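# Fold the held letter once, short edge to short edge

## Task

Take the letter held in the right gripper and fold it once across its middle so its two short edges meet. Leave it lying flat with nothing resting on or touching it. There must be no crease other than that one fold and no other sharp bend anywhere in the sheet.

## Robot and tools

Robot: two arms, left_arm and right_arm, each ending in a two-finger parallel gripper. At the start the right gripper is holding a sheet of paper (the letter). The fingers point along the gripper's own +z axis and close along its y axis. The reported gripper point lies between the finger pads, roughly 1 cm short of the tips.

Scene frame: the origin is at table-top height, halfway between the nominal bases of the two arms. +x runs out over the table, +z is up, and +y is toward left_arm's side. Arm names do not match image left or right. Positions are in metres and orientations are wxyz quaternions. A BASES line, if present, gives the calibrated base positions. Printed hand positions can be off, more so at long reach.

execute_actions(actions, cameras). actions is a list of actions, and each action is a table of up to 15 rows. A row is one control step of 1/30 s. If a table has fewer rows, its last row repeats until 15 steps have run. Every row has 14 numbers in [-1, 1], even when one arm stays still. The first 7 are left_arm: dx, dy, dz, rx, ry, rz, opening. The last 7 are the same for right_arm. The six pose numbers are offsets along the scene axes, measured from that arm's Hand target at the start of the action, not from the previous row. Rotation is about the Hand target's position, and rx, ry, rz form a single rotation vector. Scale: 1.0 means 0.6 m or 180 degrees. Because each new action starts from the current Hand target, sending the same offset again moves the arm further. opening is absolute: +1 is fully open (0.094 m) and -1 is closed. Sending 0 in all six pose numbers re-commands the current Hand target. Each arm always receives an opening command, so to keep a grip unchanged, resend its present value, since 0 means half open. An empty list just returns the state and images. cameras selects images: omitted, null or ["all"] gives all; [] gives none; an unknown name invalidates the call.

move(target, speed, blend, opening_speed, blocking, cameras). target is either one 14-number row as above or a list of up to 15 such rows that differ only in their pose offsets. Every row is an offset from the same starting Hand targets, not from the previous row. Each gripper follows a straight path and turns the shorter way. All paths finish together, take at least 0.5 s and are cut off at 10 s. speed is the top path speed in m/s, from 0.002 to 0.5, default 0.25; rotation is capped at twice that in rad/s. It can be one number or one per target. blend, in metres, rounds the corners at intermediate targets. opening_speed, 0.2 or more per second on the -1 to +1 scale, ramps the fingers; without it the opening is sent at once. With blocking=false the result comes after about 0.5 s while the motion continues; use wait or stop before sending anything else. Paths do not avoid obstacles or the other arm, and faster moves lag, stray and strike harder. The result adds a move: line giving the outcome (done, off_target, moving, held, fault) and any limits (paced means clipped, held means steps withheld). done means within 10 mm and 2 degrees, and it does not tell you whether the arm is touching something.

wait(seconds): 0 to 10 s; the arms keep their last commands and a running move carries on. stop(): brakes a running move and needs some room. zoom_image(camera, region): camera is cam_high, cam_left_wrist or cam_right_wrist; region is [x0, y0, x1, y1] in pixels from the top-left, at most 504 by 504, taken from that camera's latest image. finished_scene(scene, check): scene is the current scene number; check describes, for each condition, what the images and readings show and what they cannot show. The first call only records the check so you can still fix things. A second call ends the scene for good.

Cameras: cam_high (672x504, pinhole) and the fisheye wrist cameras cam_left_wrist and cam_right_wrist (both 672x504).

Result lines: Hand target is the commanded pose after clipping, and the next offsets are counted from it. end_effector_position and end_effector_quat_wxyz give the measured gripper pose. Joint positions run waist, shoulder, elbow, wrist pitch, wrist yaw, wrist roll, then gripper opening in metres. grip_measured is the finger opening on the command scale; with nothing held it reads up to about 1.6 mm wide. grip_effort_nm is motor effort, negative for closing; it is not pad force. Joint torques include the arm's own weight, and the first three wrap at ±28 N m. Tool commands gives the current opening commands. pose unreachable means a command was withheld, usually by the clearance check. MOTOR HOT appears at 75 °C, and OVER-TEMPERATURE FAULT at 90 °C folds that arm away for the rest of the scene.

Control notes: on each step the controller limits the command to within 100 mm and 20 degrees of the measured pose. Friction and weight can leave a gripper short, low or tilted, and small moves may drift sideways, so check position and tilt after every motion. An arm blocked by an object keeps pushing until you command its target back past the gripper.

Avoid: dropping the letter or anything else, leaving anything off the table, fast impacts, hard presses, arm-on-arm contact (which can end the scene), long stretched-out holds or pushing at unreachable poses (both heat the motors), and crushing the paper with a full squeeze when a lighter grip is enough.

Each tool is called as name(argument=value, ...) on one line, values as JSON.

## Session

execute_actions(actions=[])

zoom_image(camera="cam_high", region=[120, 180, 400, 390])

Scene clock: 0.00 s.
left_arm: end_effector_position=(+0.4191, +0.2959, +0.4021) grip_measured=+1.000 grip_effort_nm=n/a end_effector_quat_wxyz=(+0.707, +0.012, +0.707, -0.012) | right_arm: end_effector_position=(+0.2318, -0.1560, +0.0521) grip_measured=-0.986 grip_effort_nm=n/a end_effector_quat_wxyz=(+0.008, +0.153, +0.795, +0.588)
Joint positions: left_arm=[0 1.047 1.047 0 0 0 0.094] | right_arm=[-0.104 1.65 0.498 -0.192 -1.248 0.415 0.001]
Joint velocities: left_arm=[0.012 -0.012 -0.017 0.022 0.037 -0.022 0] | right_arm=[-0.022 0.012 -0.017 -0.037 0.007 -0.037 0.001]
Joint torques (N m): no reading
Heat: left arm: 42 °C; right arm: 37 °C.
Hand target: left_arm +0.4177, +0.2960, +0.4073; +0.711, +0.012, +0.703, -0.012 | right_arm +0.2349, -0.1563, +0.0551; +0.016, +0.147, +0.795, +0.589
Tool commands: left_gripper/opening=+1.0 right_gripper/opening=-1.0

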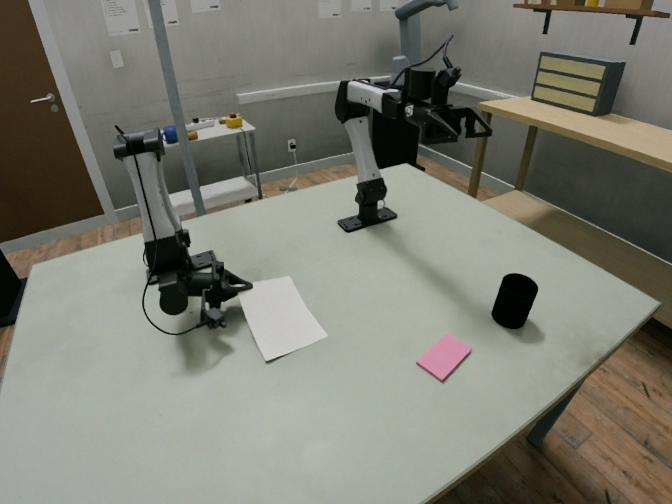

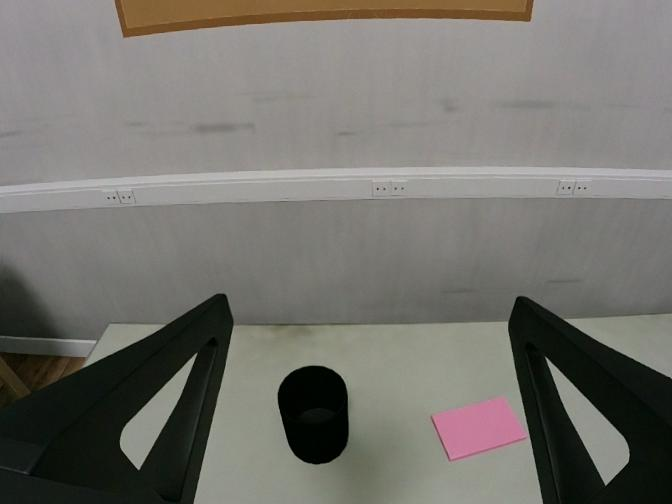

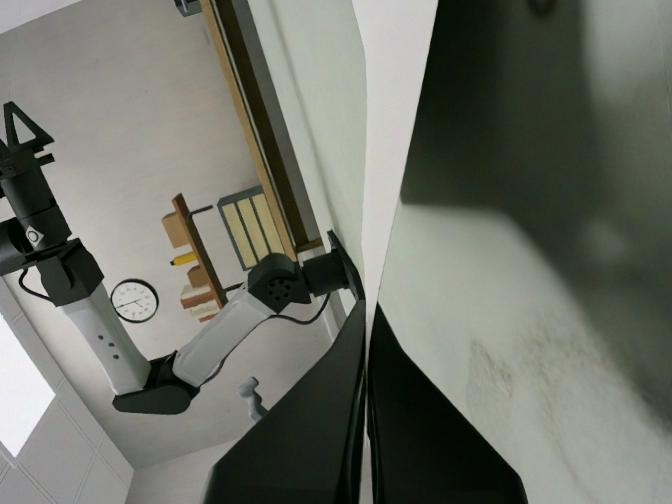

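Scaled by 1.800.

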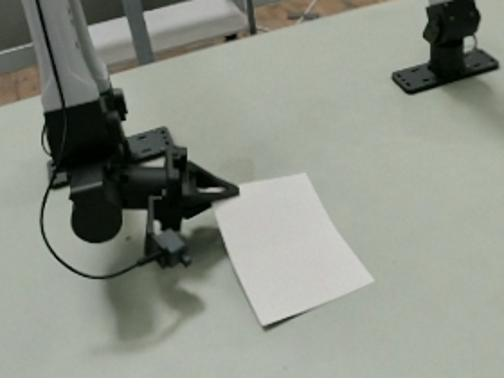

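move(target=[-0.113,-0.077,-0.178,0.385,-0.385,-0.385,0.2,0,0,0.063,0.0985,-0.0204,0,-1], speed=0.25)

zoom_image(camera="cam_high", region=[180, 220, 360, 380])

Scene clock: 6.67 s.
left_arm: end_effector_position=(+0.3522, +0.2498, +0.3032) grip_measured=+0.201 grip_effort_nm=-0.090 end_effector_quat_wxyz=(+0.697, +0.690, +0.140, +0.135) | right_arm: end_effector_position=(+0.2360, -0.1556, +0.0950) grip_measured=-0.986 grip_effort_nm=-0.740 end_effector_quat_wxyz=(+0.008, +0.116, +0.704, +0.700)
Joint positions: left_arm=[0.419 1.482 0.711 1.572 1.56 0.761 0.056] | right_arm=[-0.139 1.682 0.425 0.237 -1.549 0.702 0.001]
Joint velocities: left_arm=[0.002 -0.012 -0.002 0.007 0.037 -0.007 -0.001] | right_arm=[0.012 -0.012 0.002 -0.007 0.037 0.007 0]
Joint torques (N m): left_arm=[-0.84 -5.65 5.53 0.7 -0.32 -0.07] | right_arm=[-0.88 -3.71 3.99 1.44 -0.5 -0.1]
Heat: left arm: 43 °C; right arm: 38 °C.
Hand target: left_arm +0.3483, +0.2470, +0.3020; +0.698, +0.716, +0.015, +0.018 | right_arm +0.2341, -0.1562, +0.0931; +0.016, +0.128, +0.694, +0.708
Off the commanded pose: left_arm 0.004 m, 23 deg; orientation clipped | right_arm 0.002 m, 2 deg.
joint sent to its limit (left arm) — joint 4 (wrist pitch), upper limit; joint 5 (wrist yaw), upper limit. The joint targets are off in position and orientation.
move: off_target (left_arm); limits=paced

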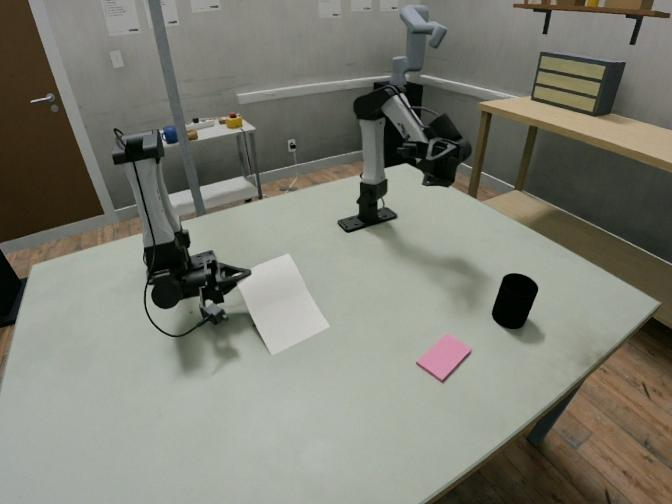

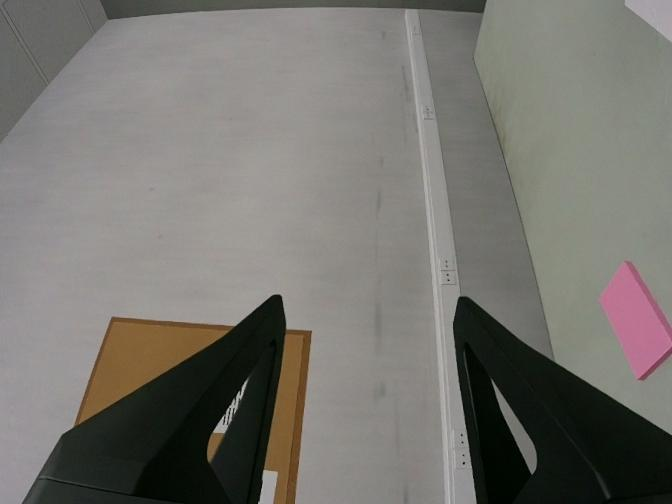

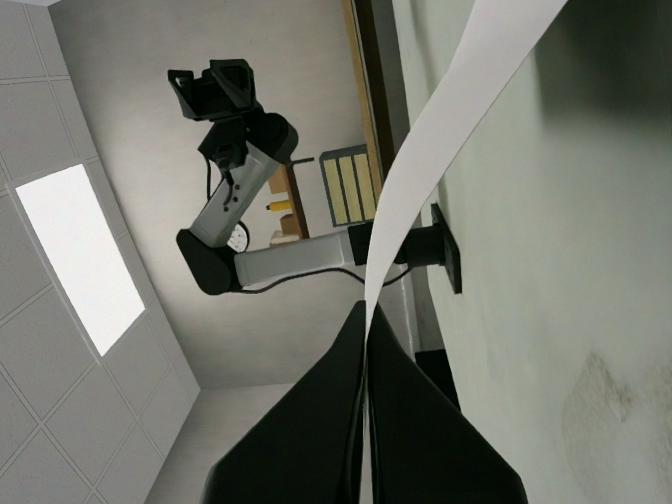

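Scaled by 2.800.

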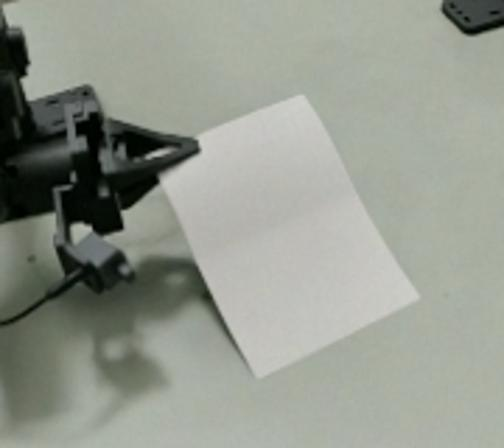

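move(target=[-0.114,-0.245,-0.27,-0.008,0.0013,-0.0149,0.2,0,0,0,0,0,0,-1], speed=0.2)

Scene clock: 9.47 s.
left_arm: end_effector_position=(+0.2790, +0.1033, +0.1384) grip_measured=+0.201 grip_effort_nm=-0.085 end_effector_quat_wxyz=(+0.709, +0.705, +0.007, -0.007) | right_arm: end_effector_position=(+0.2358, -0.1555, +0.0953) grip_measured=-0.986 grip_effort_nm=-0.735 end_effector_quat_wxyz=(+0.009, +0.117, +0.704, +0.701)
Joint positions: left_arm=[-0.106 1.791 0.342 1.483 1.43 1.518 0.056] | right_arm=[-0.139 1.682 0.403 0.329 -1.549 0.773 0.001]
Joint velocities: left_arm=[0.007 0.012 0.002 0.037 0.051 -0.007 0] | right_arm=[-0.007 -0.012 -0.007 -0.051 -0.11 0.037 0]
Joint torques (N m): left_arm=[-0.76 -7.53 3.69 1.28 -0.09 -0.05] | right_arm=[-1.13 -3.67 3.81 1.48 -0.49 -0.16]
Heat: left arm: 43 °C; right arm: 38 °C.
Hand target: left_arm +0.2772, +0.1020, +0.1427; +0.708, +0.706, +0.000, +0.000 | right_arm +0.2341, -0.1562, +0.0932; +0.017, +0.128, +0.694, +0.708
Off the commanded pose: left_arm 0.004 m, 1 deg | right_arm 0.003 m, 2 deg.
move: done

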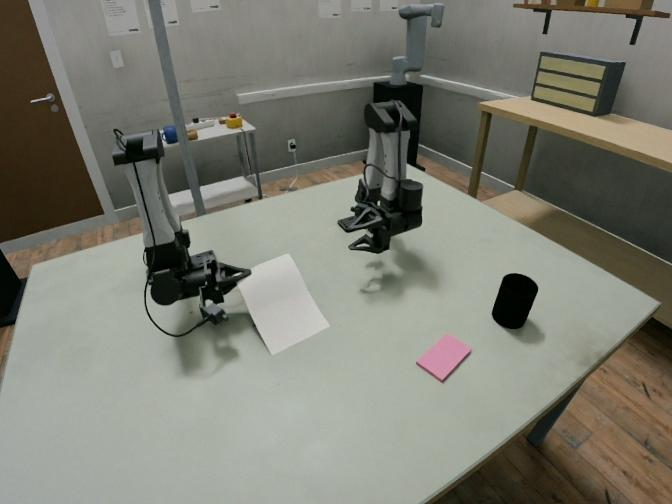

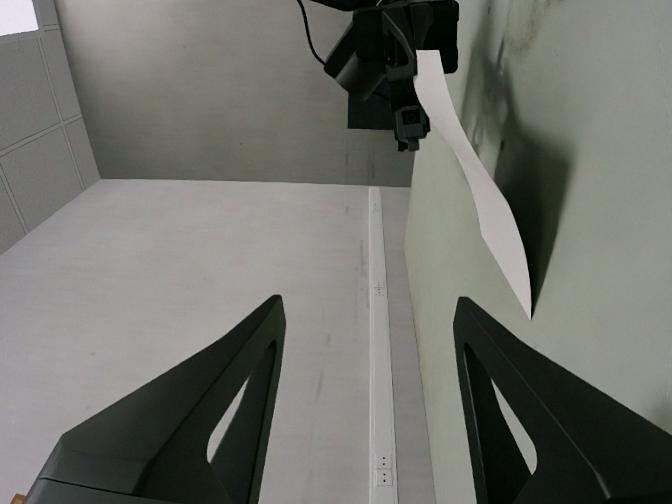

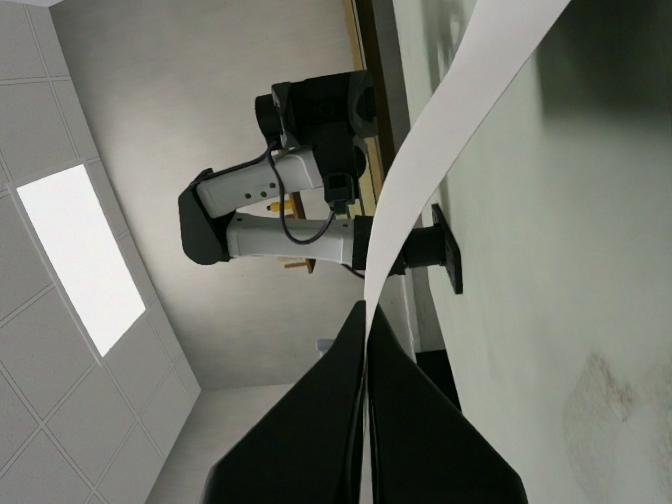

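zoom_image(camera="cam_left_wrist", region=[340, 0, 580, 340])

Scaled by 1.482 from the camera's 672x504 image, which has a finer 960x720 frame.

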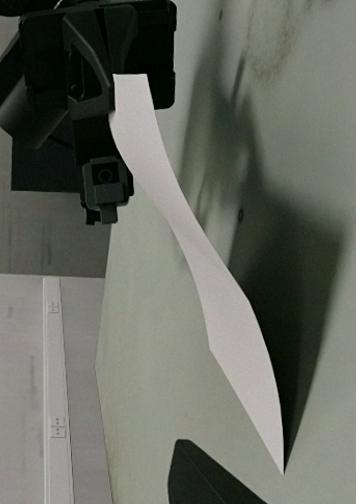

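move(target=[-0.057,-0.103,-0.095,0,0.05,0,0.2,0,0,0,0,0,0,-1], speed=0.15, cameras=["cam_left_wrist","cam_high"])

zoom_image(camera="cam_left_wrist", region=[240, 0, 580, 340])

Scene clock: 11.47 s.
left_arm: end_effector_position=(+0.2443, +0.0423, +0.0918) grip_measured=+0.201 grip_effort_nm=-0.095 end_effector_quat_wxyz=(+0.689, +0.721, +0.050, -0.055) | right_arm: end_effector_position=(+0.2357, -0.1555, +0.0956) grip_measured=-0.986 grip_effort_nm=-0.745 end_effector_quat_wxyz=(+0.009, +0.117, +0.703, +0.701)
Joint positions: left_arm=[-0.398 1.96 0.279 1.571 1.146 1.522 0.056] | right_arm=[-0.139 1.682 0.391 0.38 -1.549 0.811 0.001]
Joint velocities: left_arm=[-0.017 -0.037 -0.002 0.022 0.022 0.051 0.001] | right_arm=[-0.002 -0.002 -0.012 -0.037 0.022 -0.066 0]
Joint torques (N m): left_arm=[-0.72 -4.53 2.55 1.75 -0.04 -0.15] | right_arm=[-0.83 -3.66 3.9 1.36 -0.44 -0.05]
Heat: left arm: 43 °C; right arm: 38 °C.
Hand target: left_arm +0.2426, +0.0415, +0.0873; +0.707, +0.703, +0.056, -0.056 | right_arm +0.2341, -0.1562, +0.0932; +0.017, +0.128, +0.694, +0.708
Off the commanded pose: left_arm 0.007 m, 3 deg | right_arm 0.003 m, 2 deg.
joint sent to its limit (left arm) — joint 4 (wrist pitch), upper limit. The joint targets are off in orientation, not in position.
move: off_target (left_arm)
Images, in order (width x height): cam_high 672x504, cam_left_wrist 672x504.

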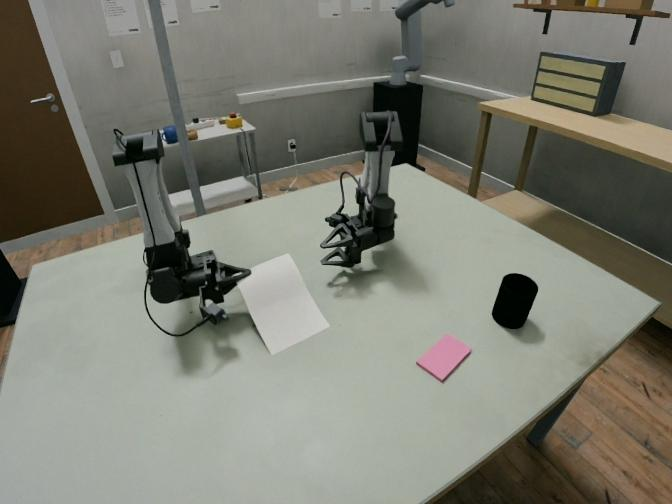

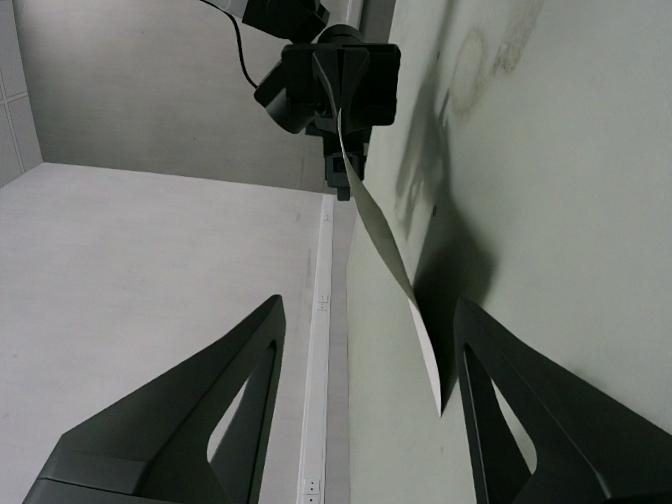

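Scaled by 1.482 from the camera's 672x504 image, which has a finer 960x720 frame.

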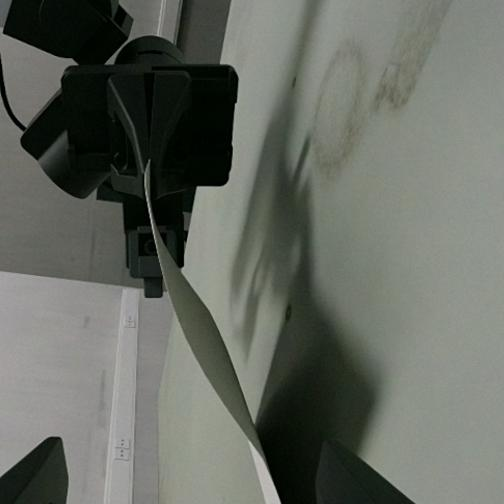

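move(target=[-0.004,-0.2442,0.0,0,0,0,0.2,0,0,0,0,0,0,-1], speed=0.1)

zoom_image(camera="cam_high", region=[180, 200, 360, 360])

zoom_image(camera="cam_left_wrist", region=[240, 0, 580, 340])

Scene clock: 14.20 s.
left_arm: end_effector_position=(+0.2390, -0.1001, +0.0961) grip_measured=+0.201 grip_effort_nm=-0.095 end_effector_quat_wxyz=(+0.713, +0.697, +0.050, -0.052) | right_arm: end_effector_position=(+0.2356, -0.1555, +0.0962) grip_measured=-0.986 grip_effort_nm=-0.735 end_effector_quat_wxyz=(+0.010, +0.116, +0.703, +0.701)
Joint positions: left_arm=[-0.839 2.161 0.626 1.565 0.699 1.408 0.056] | right_arm=[-0.139 1.682 0.378 0.437 -1.549 0.854 0.001]
Joint velocities: left_arm=[-0.002 -0.002 -0.002 -0.037 0.022 -0.022 0] | right_arm=[-0.012 -0.007 0.007 0.095 0.007 0.022 0]
Joint torques (N m): left_arm=[-0.57 -6.65 5.44 1.8 -0.11 -0.22] | right_arm=[-0.91 -3.41 3.77 1.58 -0.4 -0.12]
Heat: left arm: 43 °C; right arm: 38 °C.
Hand target: left_arm +0.2408, -0.1038, +0.0884; +0.708, +0.701, +0.057, -0.057 | right_arm +0.2340, -0.1561, +0.0932; +0.016, +0.128, +0.694, +0.708
Off the commanded pose: left_arm 0.010 m, 1 deg | right_arm 0.003 m, 2 deg.
move: done

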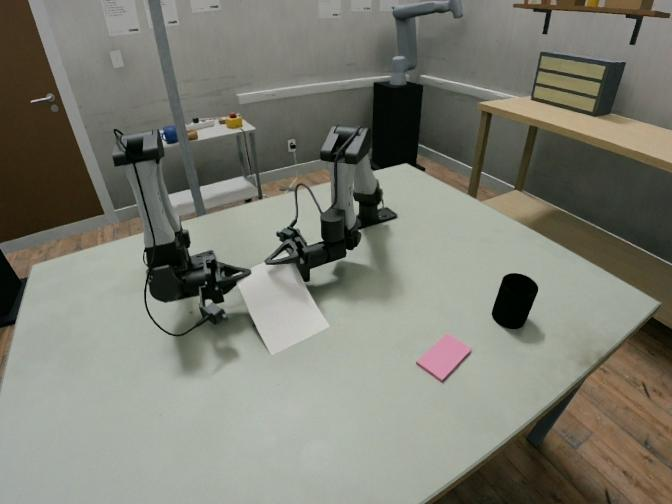

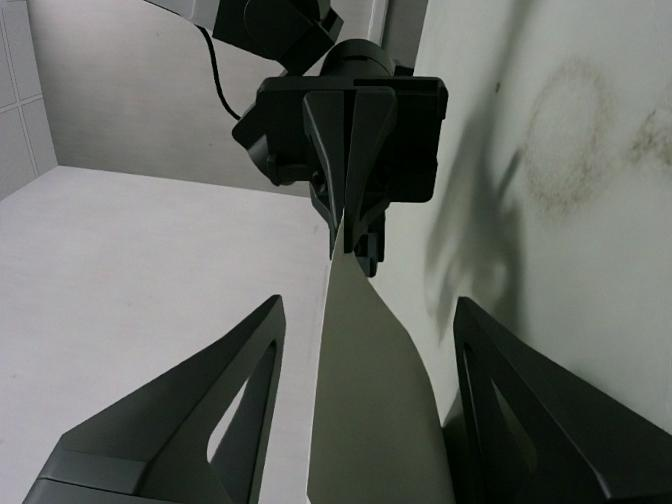

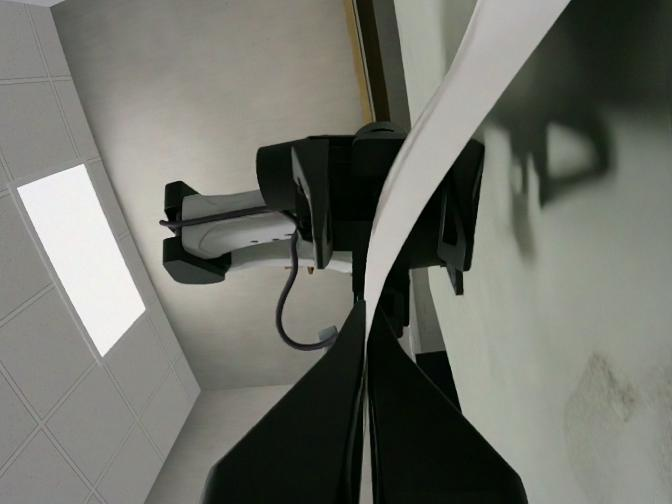

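Scaled by 2.800.

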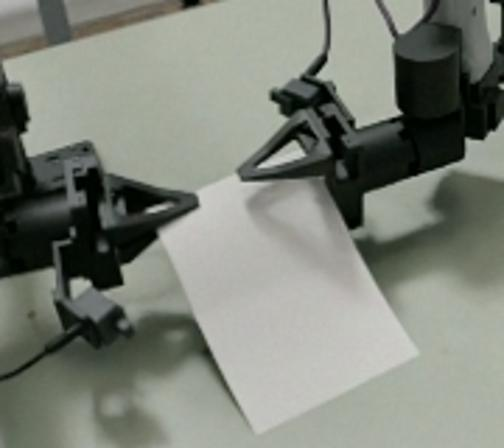

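Scaled by 1.482 from the camera's 672x504 image, which has a finer 960x720 frame.

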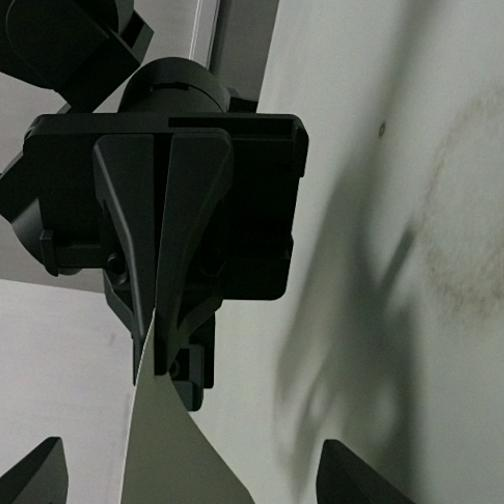

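move(target=[0,-0.006,0.014,0,0,0,0.2,0,0,0,0,0,0,-1], speed=0.05, cameras=["cam_left_wrist"])

move(target=[0,0,0.0,0,0,0,-0.6,0,0,0,0,0,0,-1], opening_speed=1.0, cameras=["cam_left_wrist"])

Scene clock: 15.50 s.
left_arm: end_effector_position=(+0.2399, -0.1026, +0.0897) grip_measured=+0.201 grip_effort_nm=-0.090 end_effector_quat_wxyz=(+0.703, +0.706, +0.060, -0.058) | right_arm: end_effector_position=(+0.2372, -0.1558, +0.0976) grip_measured=-0.986 grip_effort_nm=-0.745 end_effector_quat_wxyz=(+0.013, +0.114, +0.704, +0.701)
Joint positions: left_arm=[-0.843 2.161 0.634 1.523 0.691 1.407 0.056] | right_arm=[-0.139 1.682 0.378 0.465 -1.549 0.875 0.001]
Joint velocities: left_arm=[-0.042 -0.012 0.012 0.125 -0.051 -0.037 0.001] | right_arm=[-0.007 -0.012 -0.007 -0.11 0.007 -0.051 0]
Joint torques (N m): left_arm=[-0.84 -9.51 5.56 1.81 -0.06 -0.23] | right_arm=[-0.92 -3.34 3.44 1.61 -0.43 -0.09]
Heat: left arm: 43 °C; right arm: 38 °C.
Hand target: left_arm +0.2409, -0.1075, +0.0967; +0.708, +0.701, +0.057, -0.057 | right_arm +0.2340, -0.1561, +0.0933; +0.016, +0.128, +0.694, +0.708
Off the commanded pose: left_arm 0.009 m, 1 deg | right_arm 0.005 m, 2 deg.
move: done
Images, in order (width x height): cam_left_wrist 672x504.

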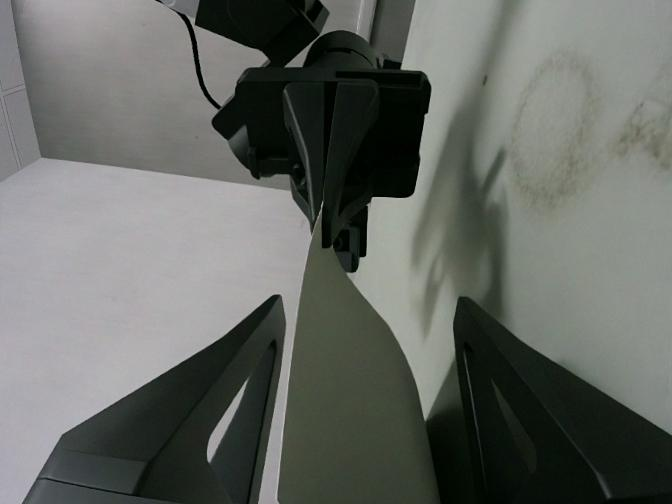

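Scene clock: 16.90 s.
left_arm: end_effector_position=(+0.2401, -0.1026, +0.0896) grip_measured=-0.599 grip_effort_nm=-0.095 end_effector_quat_wxyz=(+0.703, +0.706, +0.060, -0.058) | right_arm: end_effector_position=(+0.2354, -0.1555, +0.0960) grip_measured=-0.986 grip_effort_nm=-0.740 end_effector_quat_wxyz=(+0.009, +0.118, +0.703, +0.701)
Joint positions: left_arm=[-0.843 2.161 0.634 1.522 0.691 1.406 0.019] | right_arm=[-0.139 1.688 0.364 0.506 -1.549 0.904 0.001]
Joint velocities: left_arm=[0.002 0.007 -0.002 0.037 -0.037 -0.066 0.001] | right_arm=[-0.002 0.007 -0.022 -0.037 0.022 0.022 0]
Joint torques (N m): left_arm=[-0.88 -9.51 5.52 1.83 -0.06 -0.21] | right_arm=[-0.95 -3.43 3.92 1.55 -0.4 -0.1]
Heat: left arm: 43 °C; right arm: 38 °C.
Hand target: left_arm +0.2409, -0.1075, +0.0967; +0.708, +0.701, +0.057, -0.057 | right_arm +0.2340, -0.1561, +0.0933; +0.016, +0.128, +0.694, +0.708
Off the commanded pose: left_arm 0.009 m, 1 deg | right_arm 0.003 m, 2 deg.
move: done
Images, in order (width x height): cam_left_wrist 672x504.

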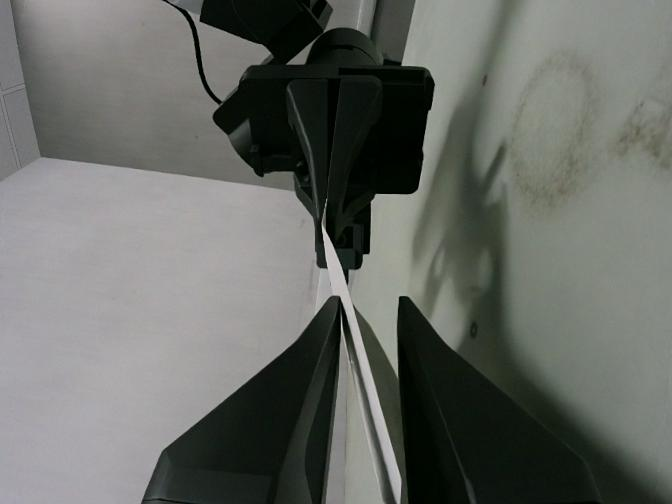

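move(target=[0,0,0.02,0,0,0,-0.6,0,0,0,0,0,0,-1], speed=0.05, cameras=["cam_left_wrist"])

Scene clock: 18.07 s.
left_arm: end_effector_position=(+0.2403, -0.1029, +0.0897) grip_measured=-0.599 grip_effort_nm=-0.095 end_effector_quat_wxyz=(+0.696, +0.712, +0.066, -0.063) | right_arm: end_effector_position=(+0.2368, -0.1557, +0.0973) grip_measured=-0.986 grip_effort_nm=-0.740 end_effector_quat_wxyz=(+0.012, +0.115, +0.703, +0.702)
Joint positions: left_arm=[-0.843 2.138 0.634 1.475 0.691 1.406 0.019] | right_arm=[-0.139 1.688 0.364 0.531 -1.549 0.922 0.001]
Joint velocities: left_arm=[-0.012 -0.012 -0.022 -0.051 -0.051 -0.066 -0.001] | right_arm=[-0.012 -0.007 -0.002 -0.066 -0.066 -0.066 -0.002]
Joint torques (N m): left_arm=[-0.79 -11.92 5.37 1.82 -0.06 -0.21] | right_arm=[-0.84 -3.45 3.23 1.68 -0.37 -0.07]
Heat: left arm: 43 °C; right arm: 38 °C.
Hand target: left_arm +0.2409, -0.1075, +0.1084; +0.708, +0.701, +0.057, -0.057 | right_arm +0.2340, -0.1561, +0.0933; +0.016, +0.128, +0.694, +0.708
Off the commanded pose: left_arm 0.020 m, 2 deg | right_arm 0.005 m, 2 deg.
move: off_target (left_arm)
Images, in order (width x height): cam_left_wrist 672x504.

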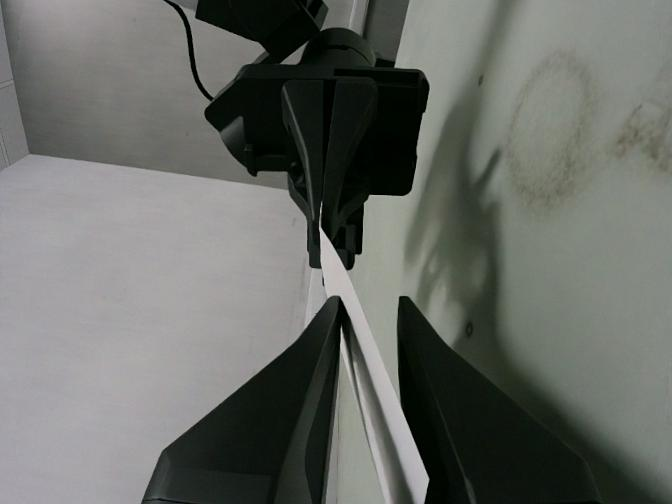

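move(target=[0,0,0.015,0,0,0,-0.6,0,0,0,0,0,0,-1], speed=0.05, cameras=["cam_left_wrist"])

Scene clock: 19.23 s.
left_arm: end_effector_position=(+0.2406, -0.1033, +0.0980) grip_measured=-0.599 grip_effort_nm=-0.110 end_effector_quat_wxyz=(+0.696, +0.712, +0.067, -0.063) | right_arm: end_effector_position=(+0.2353, -0.1555, +0.0969) grip_measured=-0.986 grip_effort_nm=-0.735 end_effector_quat_wxyz=(+0.011, +0.116, +0.703, +0.702)
Joint positions: left_arm=[-0.843 2.099 0.634 1.435 0.691 1.406 0.019] | right_arm=[-0.139 1.688 0.354 0.554 -1.549 0.939 0.001]
Joint velocities: left_arm=[0.002 -0.002 0.007 -0.007 0.007 -0.037 -0.001] | right_arm=[-0.002 0.002 -0.002 -0.066 0.081 -0.007 0.001]
Joint torques (N m): left_arm=[-0.81 -11.88 5.53 1.83 -0.05 -0.22] | right_arm=[-0.85 -3.25 3.63 1.66 -0.38 -0.08]
Heat: left arm: 43 °C; right arm: 38 °C.
Hand target: left_arm +0.2410, -0.1075, +0.1173; +0.708, +0.701, +0.057, -0.057 | right_arm +0.2339, -0.1561, +0.0933; +0.016, +0.128, +0.694, +0.708
Off the commanded pose: left_arm 0.020 m, 2 deg | right_arm 0.004 m, 2 deg.
move: off_target (left_arm)
Images, in order (width x height): cam_left_wrist 672x504.

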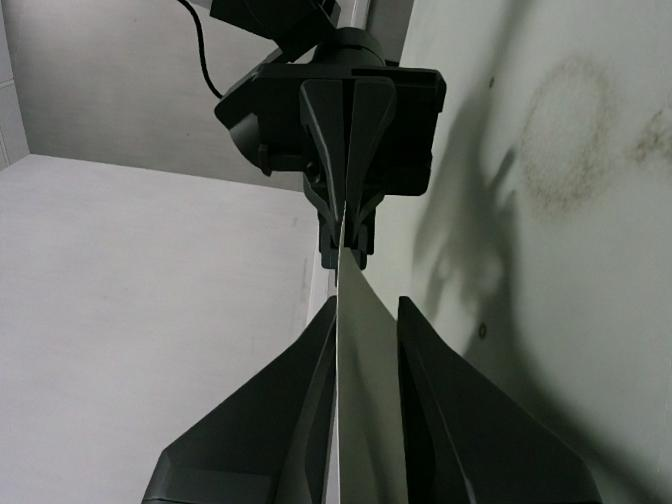

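move(target=[0,0,0.014,0,0,0,-0.6,0,0,0,0,0,0,-1], speed=0.05, cameras=["cam_left_wrist"])

Scene clock: 20.53 s.
left_arm: end_effector_position=(+0.2408, -0.1035, +0.1060) grip_measured=-0.599 grip_effort_nm=-0.090 end_effector_quat_wxyz=(+0.696, +0.712, +0.067, -0.064) | right_arm: end_effector_position=(+0.2364, -0.1556, +0.0969) grip_measured=-0.986 grip_effort_nm=-0.740 end_effector_quat_wxyz=(+0.011, +0.116, +0.703, +0.702)
Joint positions: left_arm=[-0.843 2.062 0.634 1.397 0.691 1.406 0.019] | right_arm=[-0.139 1.695 0.354 0.577 -1.549 0.955 0.001]
Joint velocities: left_arm=[-0.012 -0.017 0.007 -0.081 -0.007 -0.051 0] | right_arm=[-0.007 -0.007 -0.002 -0.081 -0.037 0.066 -0.001]
Joint torques (N m): left_arm=[-0.79 -11.79 5.83 1.83 -0.06 -0.2] | right_arm=[-1.01 -3.81 3.22 1.6 -0.36 -0.07]
Heat: left arm: 43 °C; right arm: 38 °C.
Hand target: left_arm +0.2410, -0.1075, +0.1256; +0.708, +0.701, +0.057, -0.057 | right_arm +0.2339, -0.1561, +0.0933; +0.016, +0.128, +0.694, +0.708
Off the commanded pose: left_arm 0.020 m, 2 deg | right_arm 0.004 m, 2 deg.
move: off_target (left_arm)
Images, in order (width x height): cam_left_wrist 672x504.

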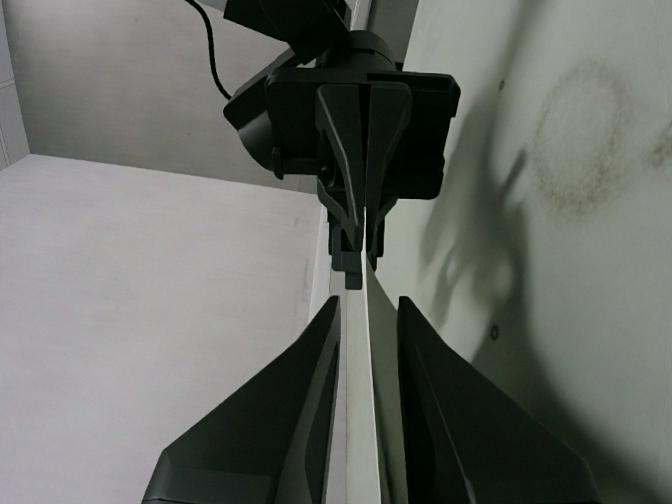

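move(target=[0,0,0,0,0,0,-1,0,0,0,0,0,0,-1], opening_speed=0.6)

zoom_image(camera="cam_high", region=[180, 200, 360, 360])

Scene clock: 21.80 s.
left_arm: end_effector_position=(+0.2408, -0.1035, +0.1058) grip_measured=-0.996 grip_effort_nm=-0.252 end_effector_quat_wxyz=(+0.696, +0.713, +0.067, -0.064) | right_arm: end_effector_position=(+0.2352, -0.1554, +0.0968) grip_measured=-0.986 grip_effort_nm=-0.740 end_effector_quat_wxyz=(+0.011, +0.117, +0.703, +0.702)
Joint positions: left_arm=[-0.843 2.062 0.634 1.396 0.691 1.406 0] | right_arm=[-0.139 1.695 0.344 0.605 -1.549 0.975 0.001]
Joint velocities: left_arm=[0.012 -0.007 0.007 0.037 -0.007 -0.007 -0.001] | right_arm=[0.012 -0.017 -0.017 0.037 -0.037 0.037 0.001]
Joint torques (N m): left_arm=[-0.83 -11.79 5.81 1.83 -0.05 -0.2] | right_arm=[-0.87 -3.34 3.52 1.65 -0.35 -0.04]
Heat: left arm: 43 °C; right arm: 38 °C.
Hand target: left_arm +0.2410, -0.1075, +0.1256; +0.708, +0.701, +0.057, -0.057 | right_arm +0.2339, -0.1561, +0.0933; +0.016, +0.128, +0.694, +0.708
Off the commanded pose: left_arm 0.020 m, 2 deg | right_arm 0.004 m, 2 deg.
move: off_target (left_arm)

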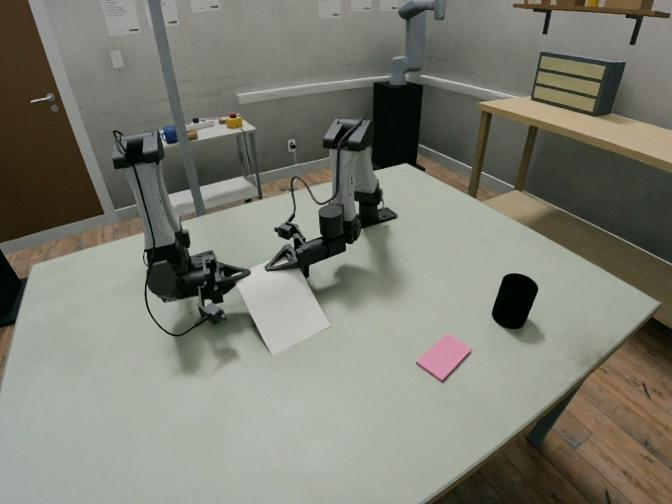

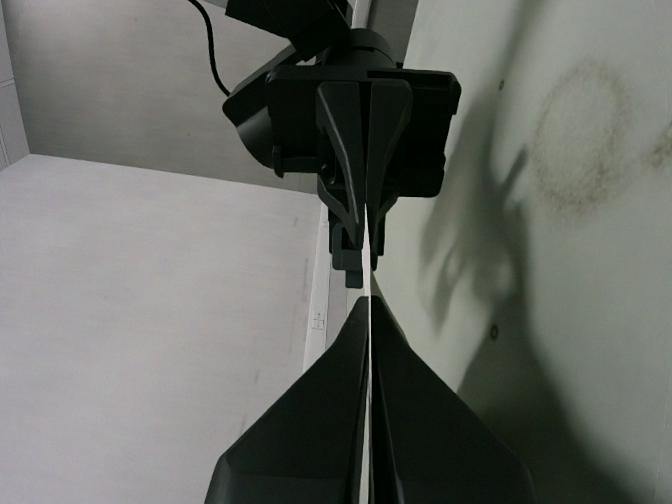

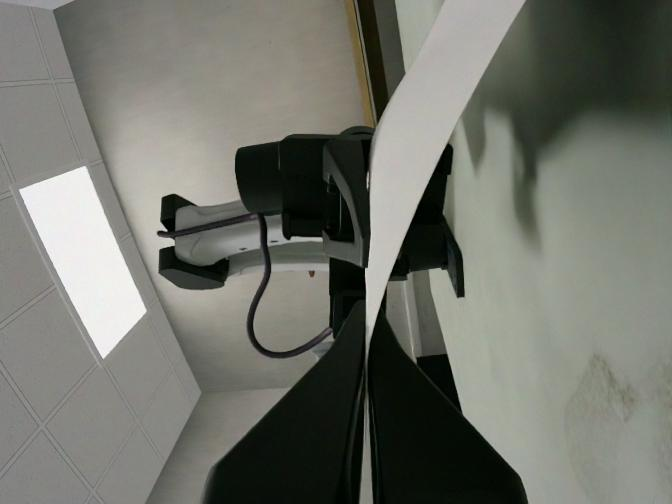

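Scaled by 2.800.

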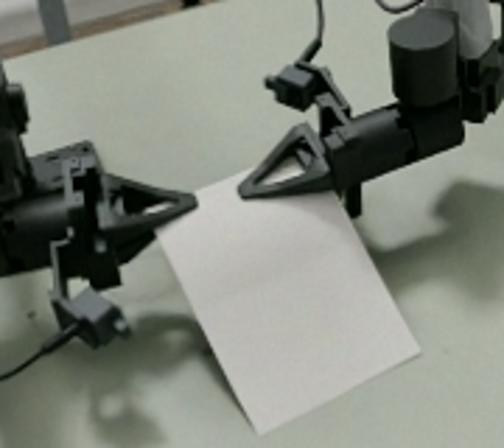

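move(target=[0,0,0,0,0,0,-1,0,0,0,0,0,0,-0.6], opening_speed=0.6, cameras=["cam_right_wrist"])

move(target=[[0,0,0,0,0,0,-1,-0.035,-0.16,0.0,0,0,0,-0.6],[0,0,0,0,0,0,-1,-0.07,-0.16,0.15,0,0,0,-0.6]], speed=0.12)

zoom_image(camera="cam_high", region=[180, 200, 360, 360])

Scene clock: 23.20 s.
left_arm: end_effector_position=(+0.2408, -0.1035, +0.1057) grip_measured=-0.996 grip_effort_nm=-0.252 end_effector_quat_wxyz=(+0.695, +0.713, +0.067, -0.064) | right_arm: end_effector_position=(+0.2364, -0.1556, +0.0971) grip_measured=-0.601 grip_effort_nm=0.081 end_effector_quat_wxyz=(+0.012, +0.116, +0.703, +0.702)
Joint positions: left_arm=[-0.843 2.062 0.634 1.396 0.691 1.406 0] | right_arm=[-0.139 1.701 0.344 0.633 -1.549 0.994 0.019]
Joint velocities: left_arm=[-0.032 -0.007 0.037 -0.022 -0.051 -0.095 0] | right_arm=[-0.012 0.012 0.002 0.022 -0.051 -0.066 0]
Joint torques (N m): left_arm=[-0.75 -11.75 5.86 1.83 -0.05 -0.2] | right_arm=[-0.85 -3.6 3.04 1.62 -0.3 -0.06]
Heat: left arm: 43 °C; right arm: 38 °C.
Hand target: left_arm +0.2410, -0.1075, +0.1256; +0.708, +0.701, +0.057, -0.057 | right_arm +0.2338, -0.1561, +0.0933; +0.016, +0.128, +0.694, +0.708
Off the commanded pose: left_arm 0.020 m, 2 deg | right_arm 0.005 m, 2 deg.
move: off_target (left_arm)
Images, in order (width x height): cam_right_wrist 672x504.

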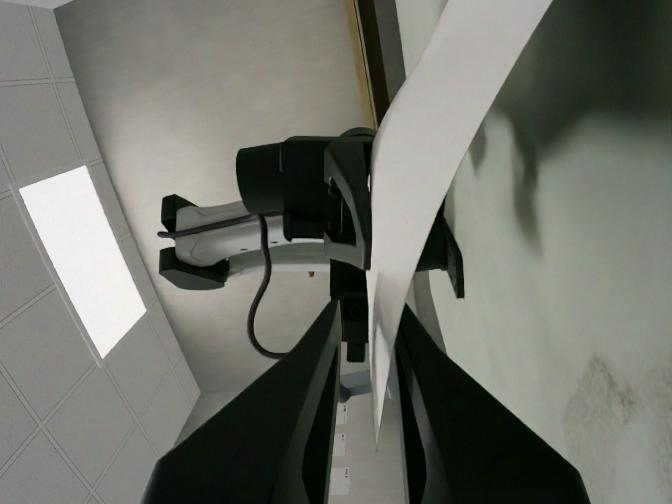

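Scene clock: 26.23 s.
left_arm: end_effector_position=(+0.2408, -0.1035, +0.1057) grip_measured=-0.996 grip_effort_nm=-0.247 end_effector_quat_wxyz=(+0.695, +0.713, +0.067, -0.064) | right_arm: end_effector_position=(+0.1940, -0.2502, +0.1833) grip_measured=-0.601 grip_effort_nm=0.076 end_effector_quat_wxyz=(+0.222, +0.314, +0.633, +0.671)
Joint positions: left_arm=[-0.843 2.062 0.634 1.396 0.691 1.406 0] | right_arm=[-0.753 0.617 0.077 0.425 -1.57 1.598 0.019]
Joint velocities: left_arm=[-0.002 -0.002 -0.027 0.095 0.081 0.022 0] | right_arm=[-0.012 -0.007 -0.002 -0.007 -0.022 0.022 0]
Joint torques (N m): left_arm=[-0.83 -11.77 5.79 1.84 -0.05 -0.2] | right_arm=[-0.92 0.12 8.1 1.65 -0.08 -0.17]
Heat: left arm: 43 °C; right arm: 38 °C.
Hand target: left_arm +0.2410, -0.1075, +0.1256; +0.708, +0.701, +0.057, -0.057 | right_arm +0.1919, -0.2517, +0.1829; +0.100, +0.202, +0.675, +0.702
Off the commanded pose: left_arm 0.020 m, 2 deg | right_arm 0.003 m, 33 deg; orientation clipped.
joint sent to its limit (right arm) — joint 5 (wrist yaw), lower limit. The joint targets are off in orientation, not in position.
move: off_target (left_arm, right_arm); limits=paced

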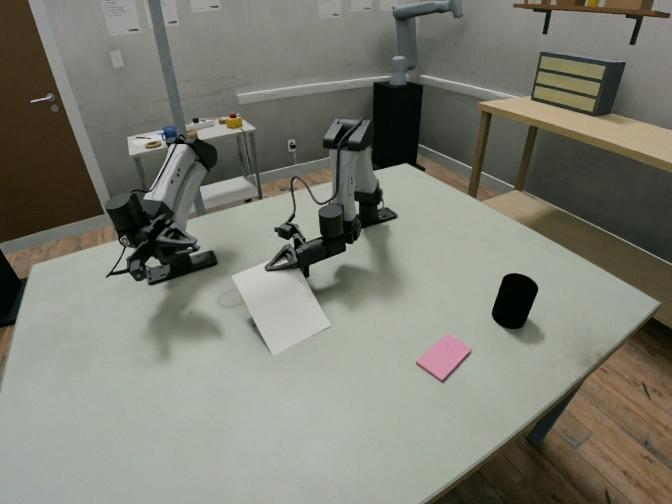

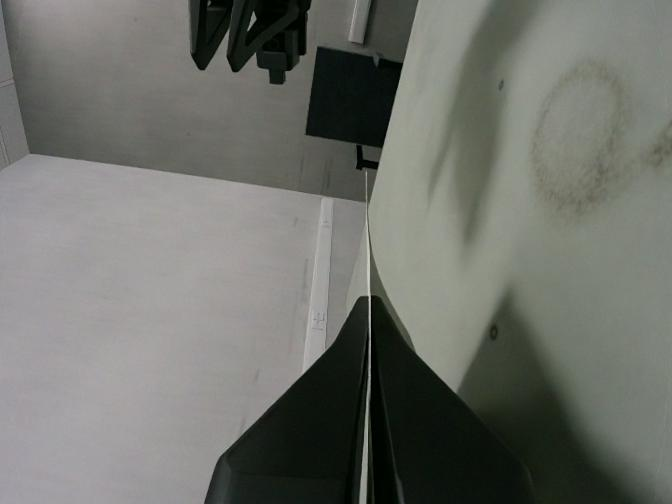

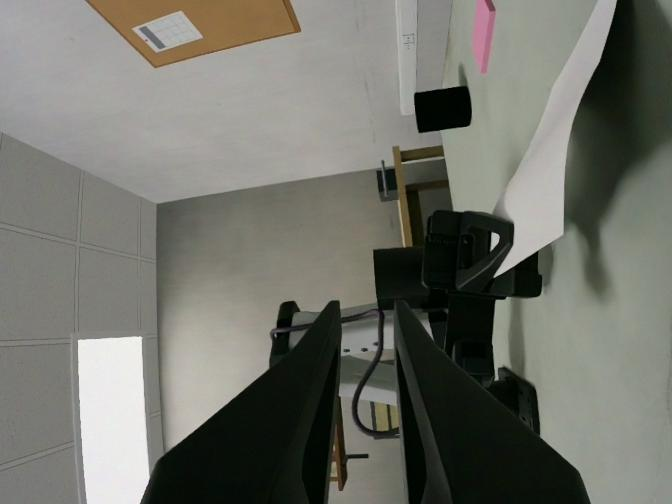

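Scaled by 2.800.

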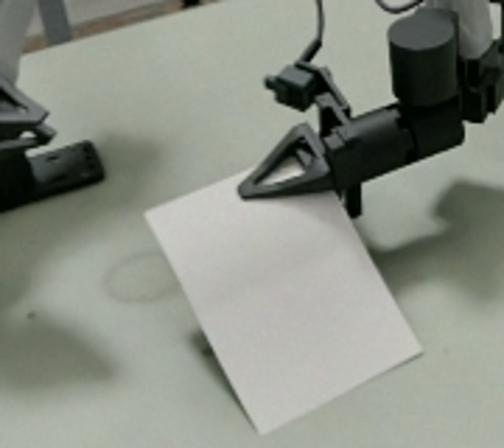

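move(target=[0,0,0,0,0,0,-1,0.18,0.003,0.067,-0.482,-0.3067,-0.266,-1], speed=0.3, cameras=[])

Scene clock: 30.83 s.
left_arm: end_effector_position=(+0.2408, -0.1035, +0.1057) grip_measured=-0.996 grip_effort_nm=-0.242 end_effector_quat_wxyz=(+0.695, +0.713, +0.067, -0.064) | right_arm: end_effector_position=(+0.3009, -0.2498, +0.2270) grip_measured=-0.987 grip_effort_nm=-0.681 end_effector_quat_wxyz=(+0.709, +0.000, +0.706, +0.001)
Joint positions: left_arm=[-0.843 2.062 0.634 1.396 0.691 1.406 0] | right_arm=[0.293 0.766 0.243 0.527 0.265 0 0.001]
Joint velocities: left_arm=[0.022 0.012 -0.007 -0.081 -0.007 0.007 0.001] | right_arm=[0.012 -0.002 -0.022 0.037 -0.037 -0.037 0]
Joint torques (N m): left_arm=[-0.8 -11.77 5.86 1.84 -0.05 -0.2] | right_arm=[0.14 -0.17 7.41 2.49 0.02 -0.12]
Heat: left arm: 43 °C; right arm: 38 °C.
Hand target: left_arm +0.2410, -0.1075, +0.1256; +0.708, +0.701, +0.057, -0.057 | right_arm +0.3002, -0.2491, +0.2229; +0.708, -0.002, +0.706, -0.001
Off the commanded pose: left_arm 0.020 m, 2 deg | right_arm 0.004 m, 0 deg.
move: off_target (left_arm)
No camera images: "cameras" was empty.

move(target=[0,0,0,0,0,0,-1,0.08,0,-0.09,0.263,0.448,-0.263,-1], speed=0.3, cameras=["cam_right_wrist","cam_high"])

Scene clock: 34.83 s.
left_arm: end_effector_position=(+0.2408, -0.1035, +0.1057) grip_measured=-0.996 grip_effort_nm=-0.247 end_effector_quat_wxyz=(+0.695, +0.713, +0.067, -0.064) | right_arm: end_effector_position=(+0.3453, -0.2498, +0.1640) grip_measured=-0.987 grip_effort_nm=-0.681 end_effector_quat_wxyz=(+0.002, +0.507, +0.862, -0.008)
Joint positions: left_arm=[-0.843 2.062 0.634 1.396 0.691 1.406 0] | right_arm=[0.142 1.932 1.889 -1.534 0.016 1.178 0.001]
Joint velocities: left_arm=[0.012 -0.007 0.002 -0.022 -0.007 -0.037 0] | right_arm=[-0.007 -0.007 0.002 -0.037 -0.051 -0.007 0.001]
Joint torques (N m): left_arm=[-0.79 -11.78 5.78 1.83 -0.05 -0.2] | right_arm=[-0.79 -6.68 10.47 0.23 0.08 0.03]
Heat: left arm: 44 °C; right arm: 38 °C.
Hand target: left_arm +0.2410, -0.1075, +0.1256; +0.708, +0.701, +0.057, -0.057 | right_arm +0.3497, -0.2497, +0.1679; +0.004, +0.511, +0.860, -0.004
Off the commanded pose: left_arm 0.020 m, 2 deg | right_arm 0.006 m, 1 deg.
move: off_target (left_arm)
Images, in order (width x height): cam_high 672x504, cam_right_wrist 672x504.

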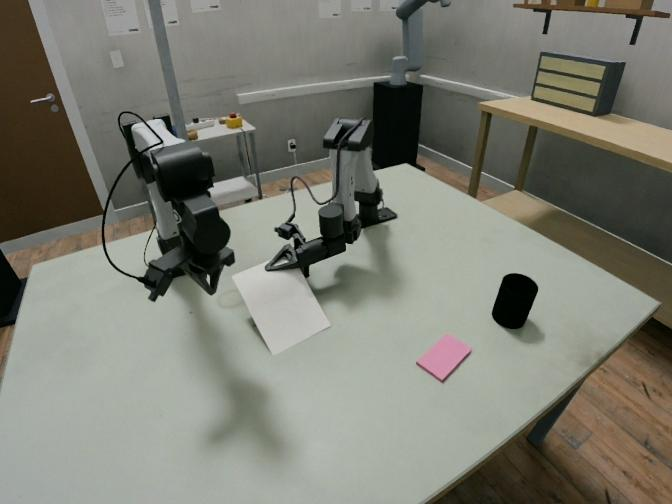

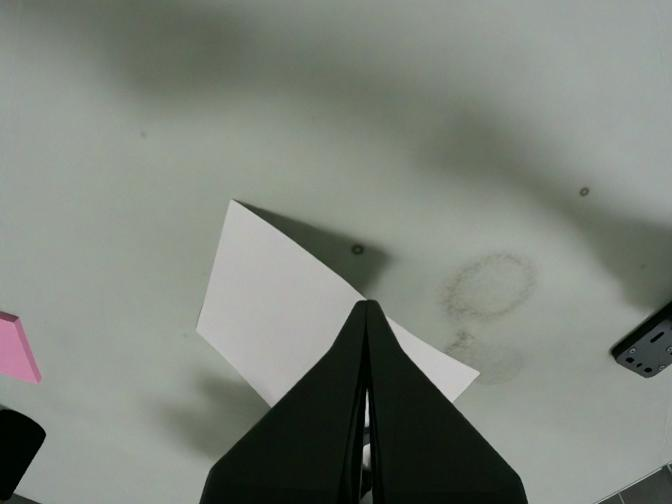

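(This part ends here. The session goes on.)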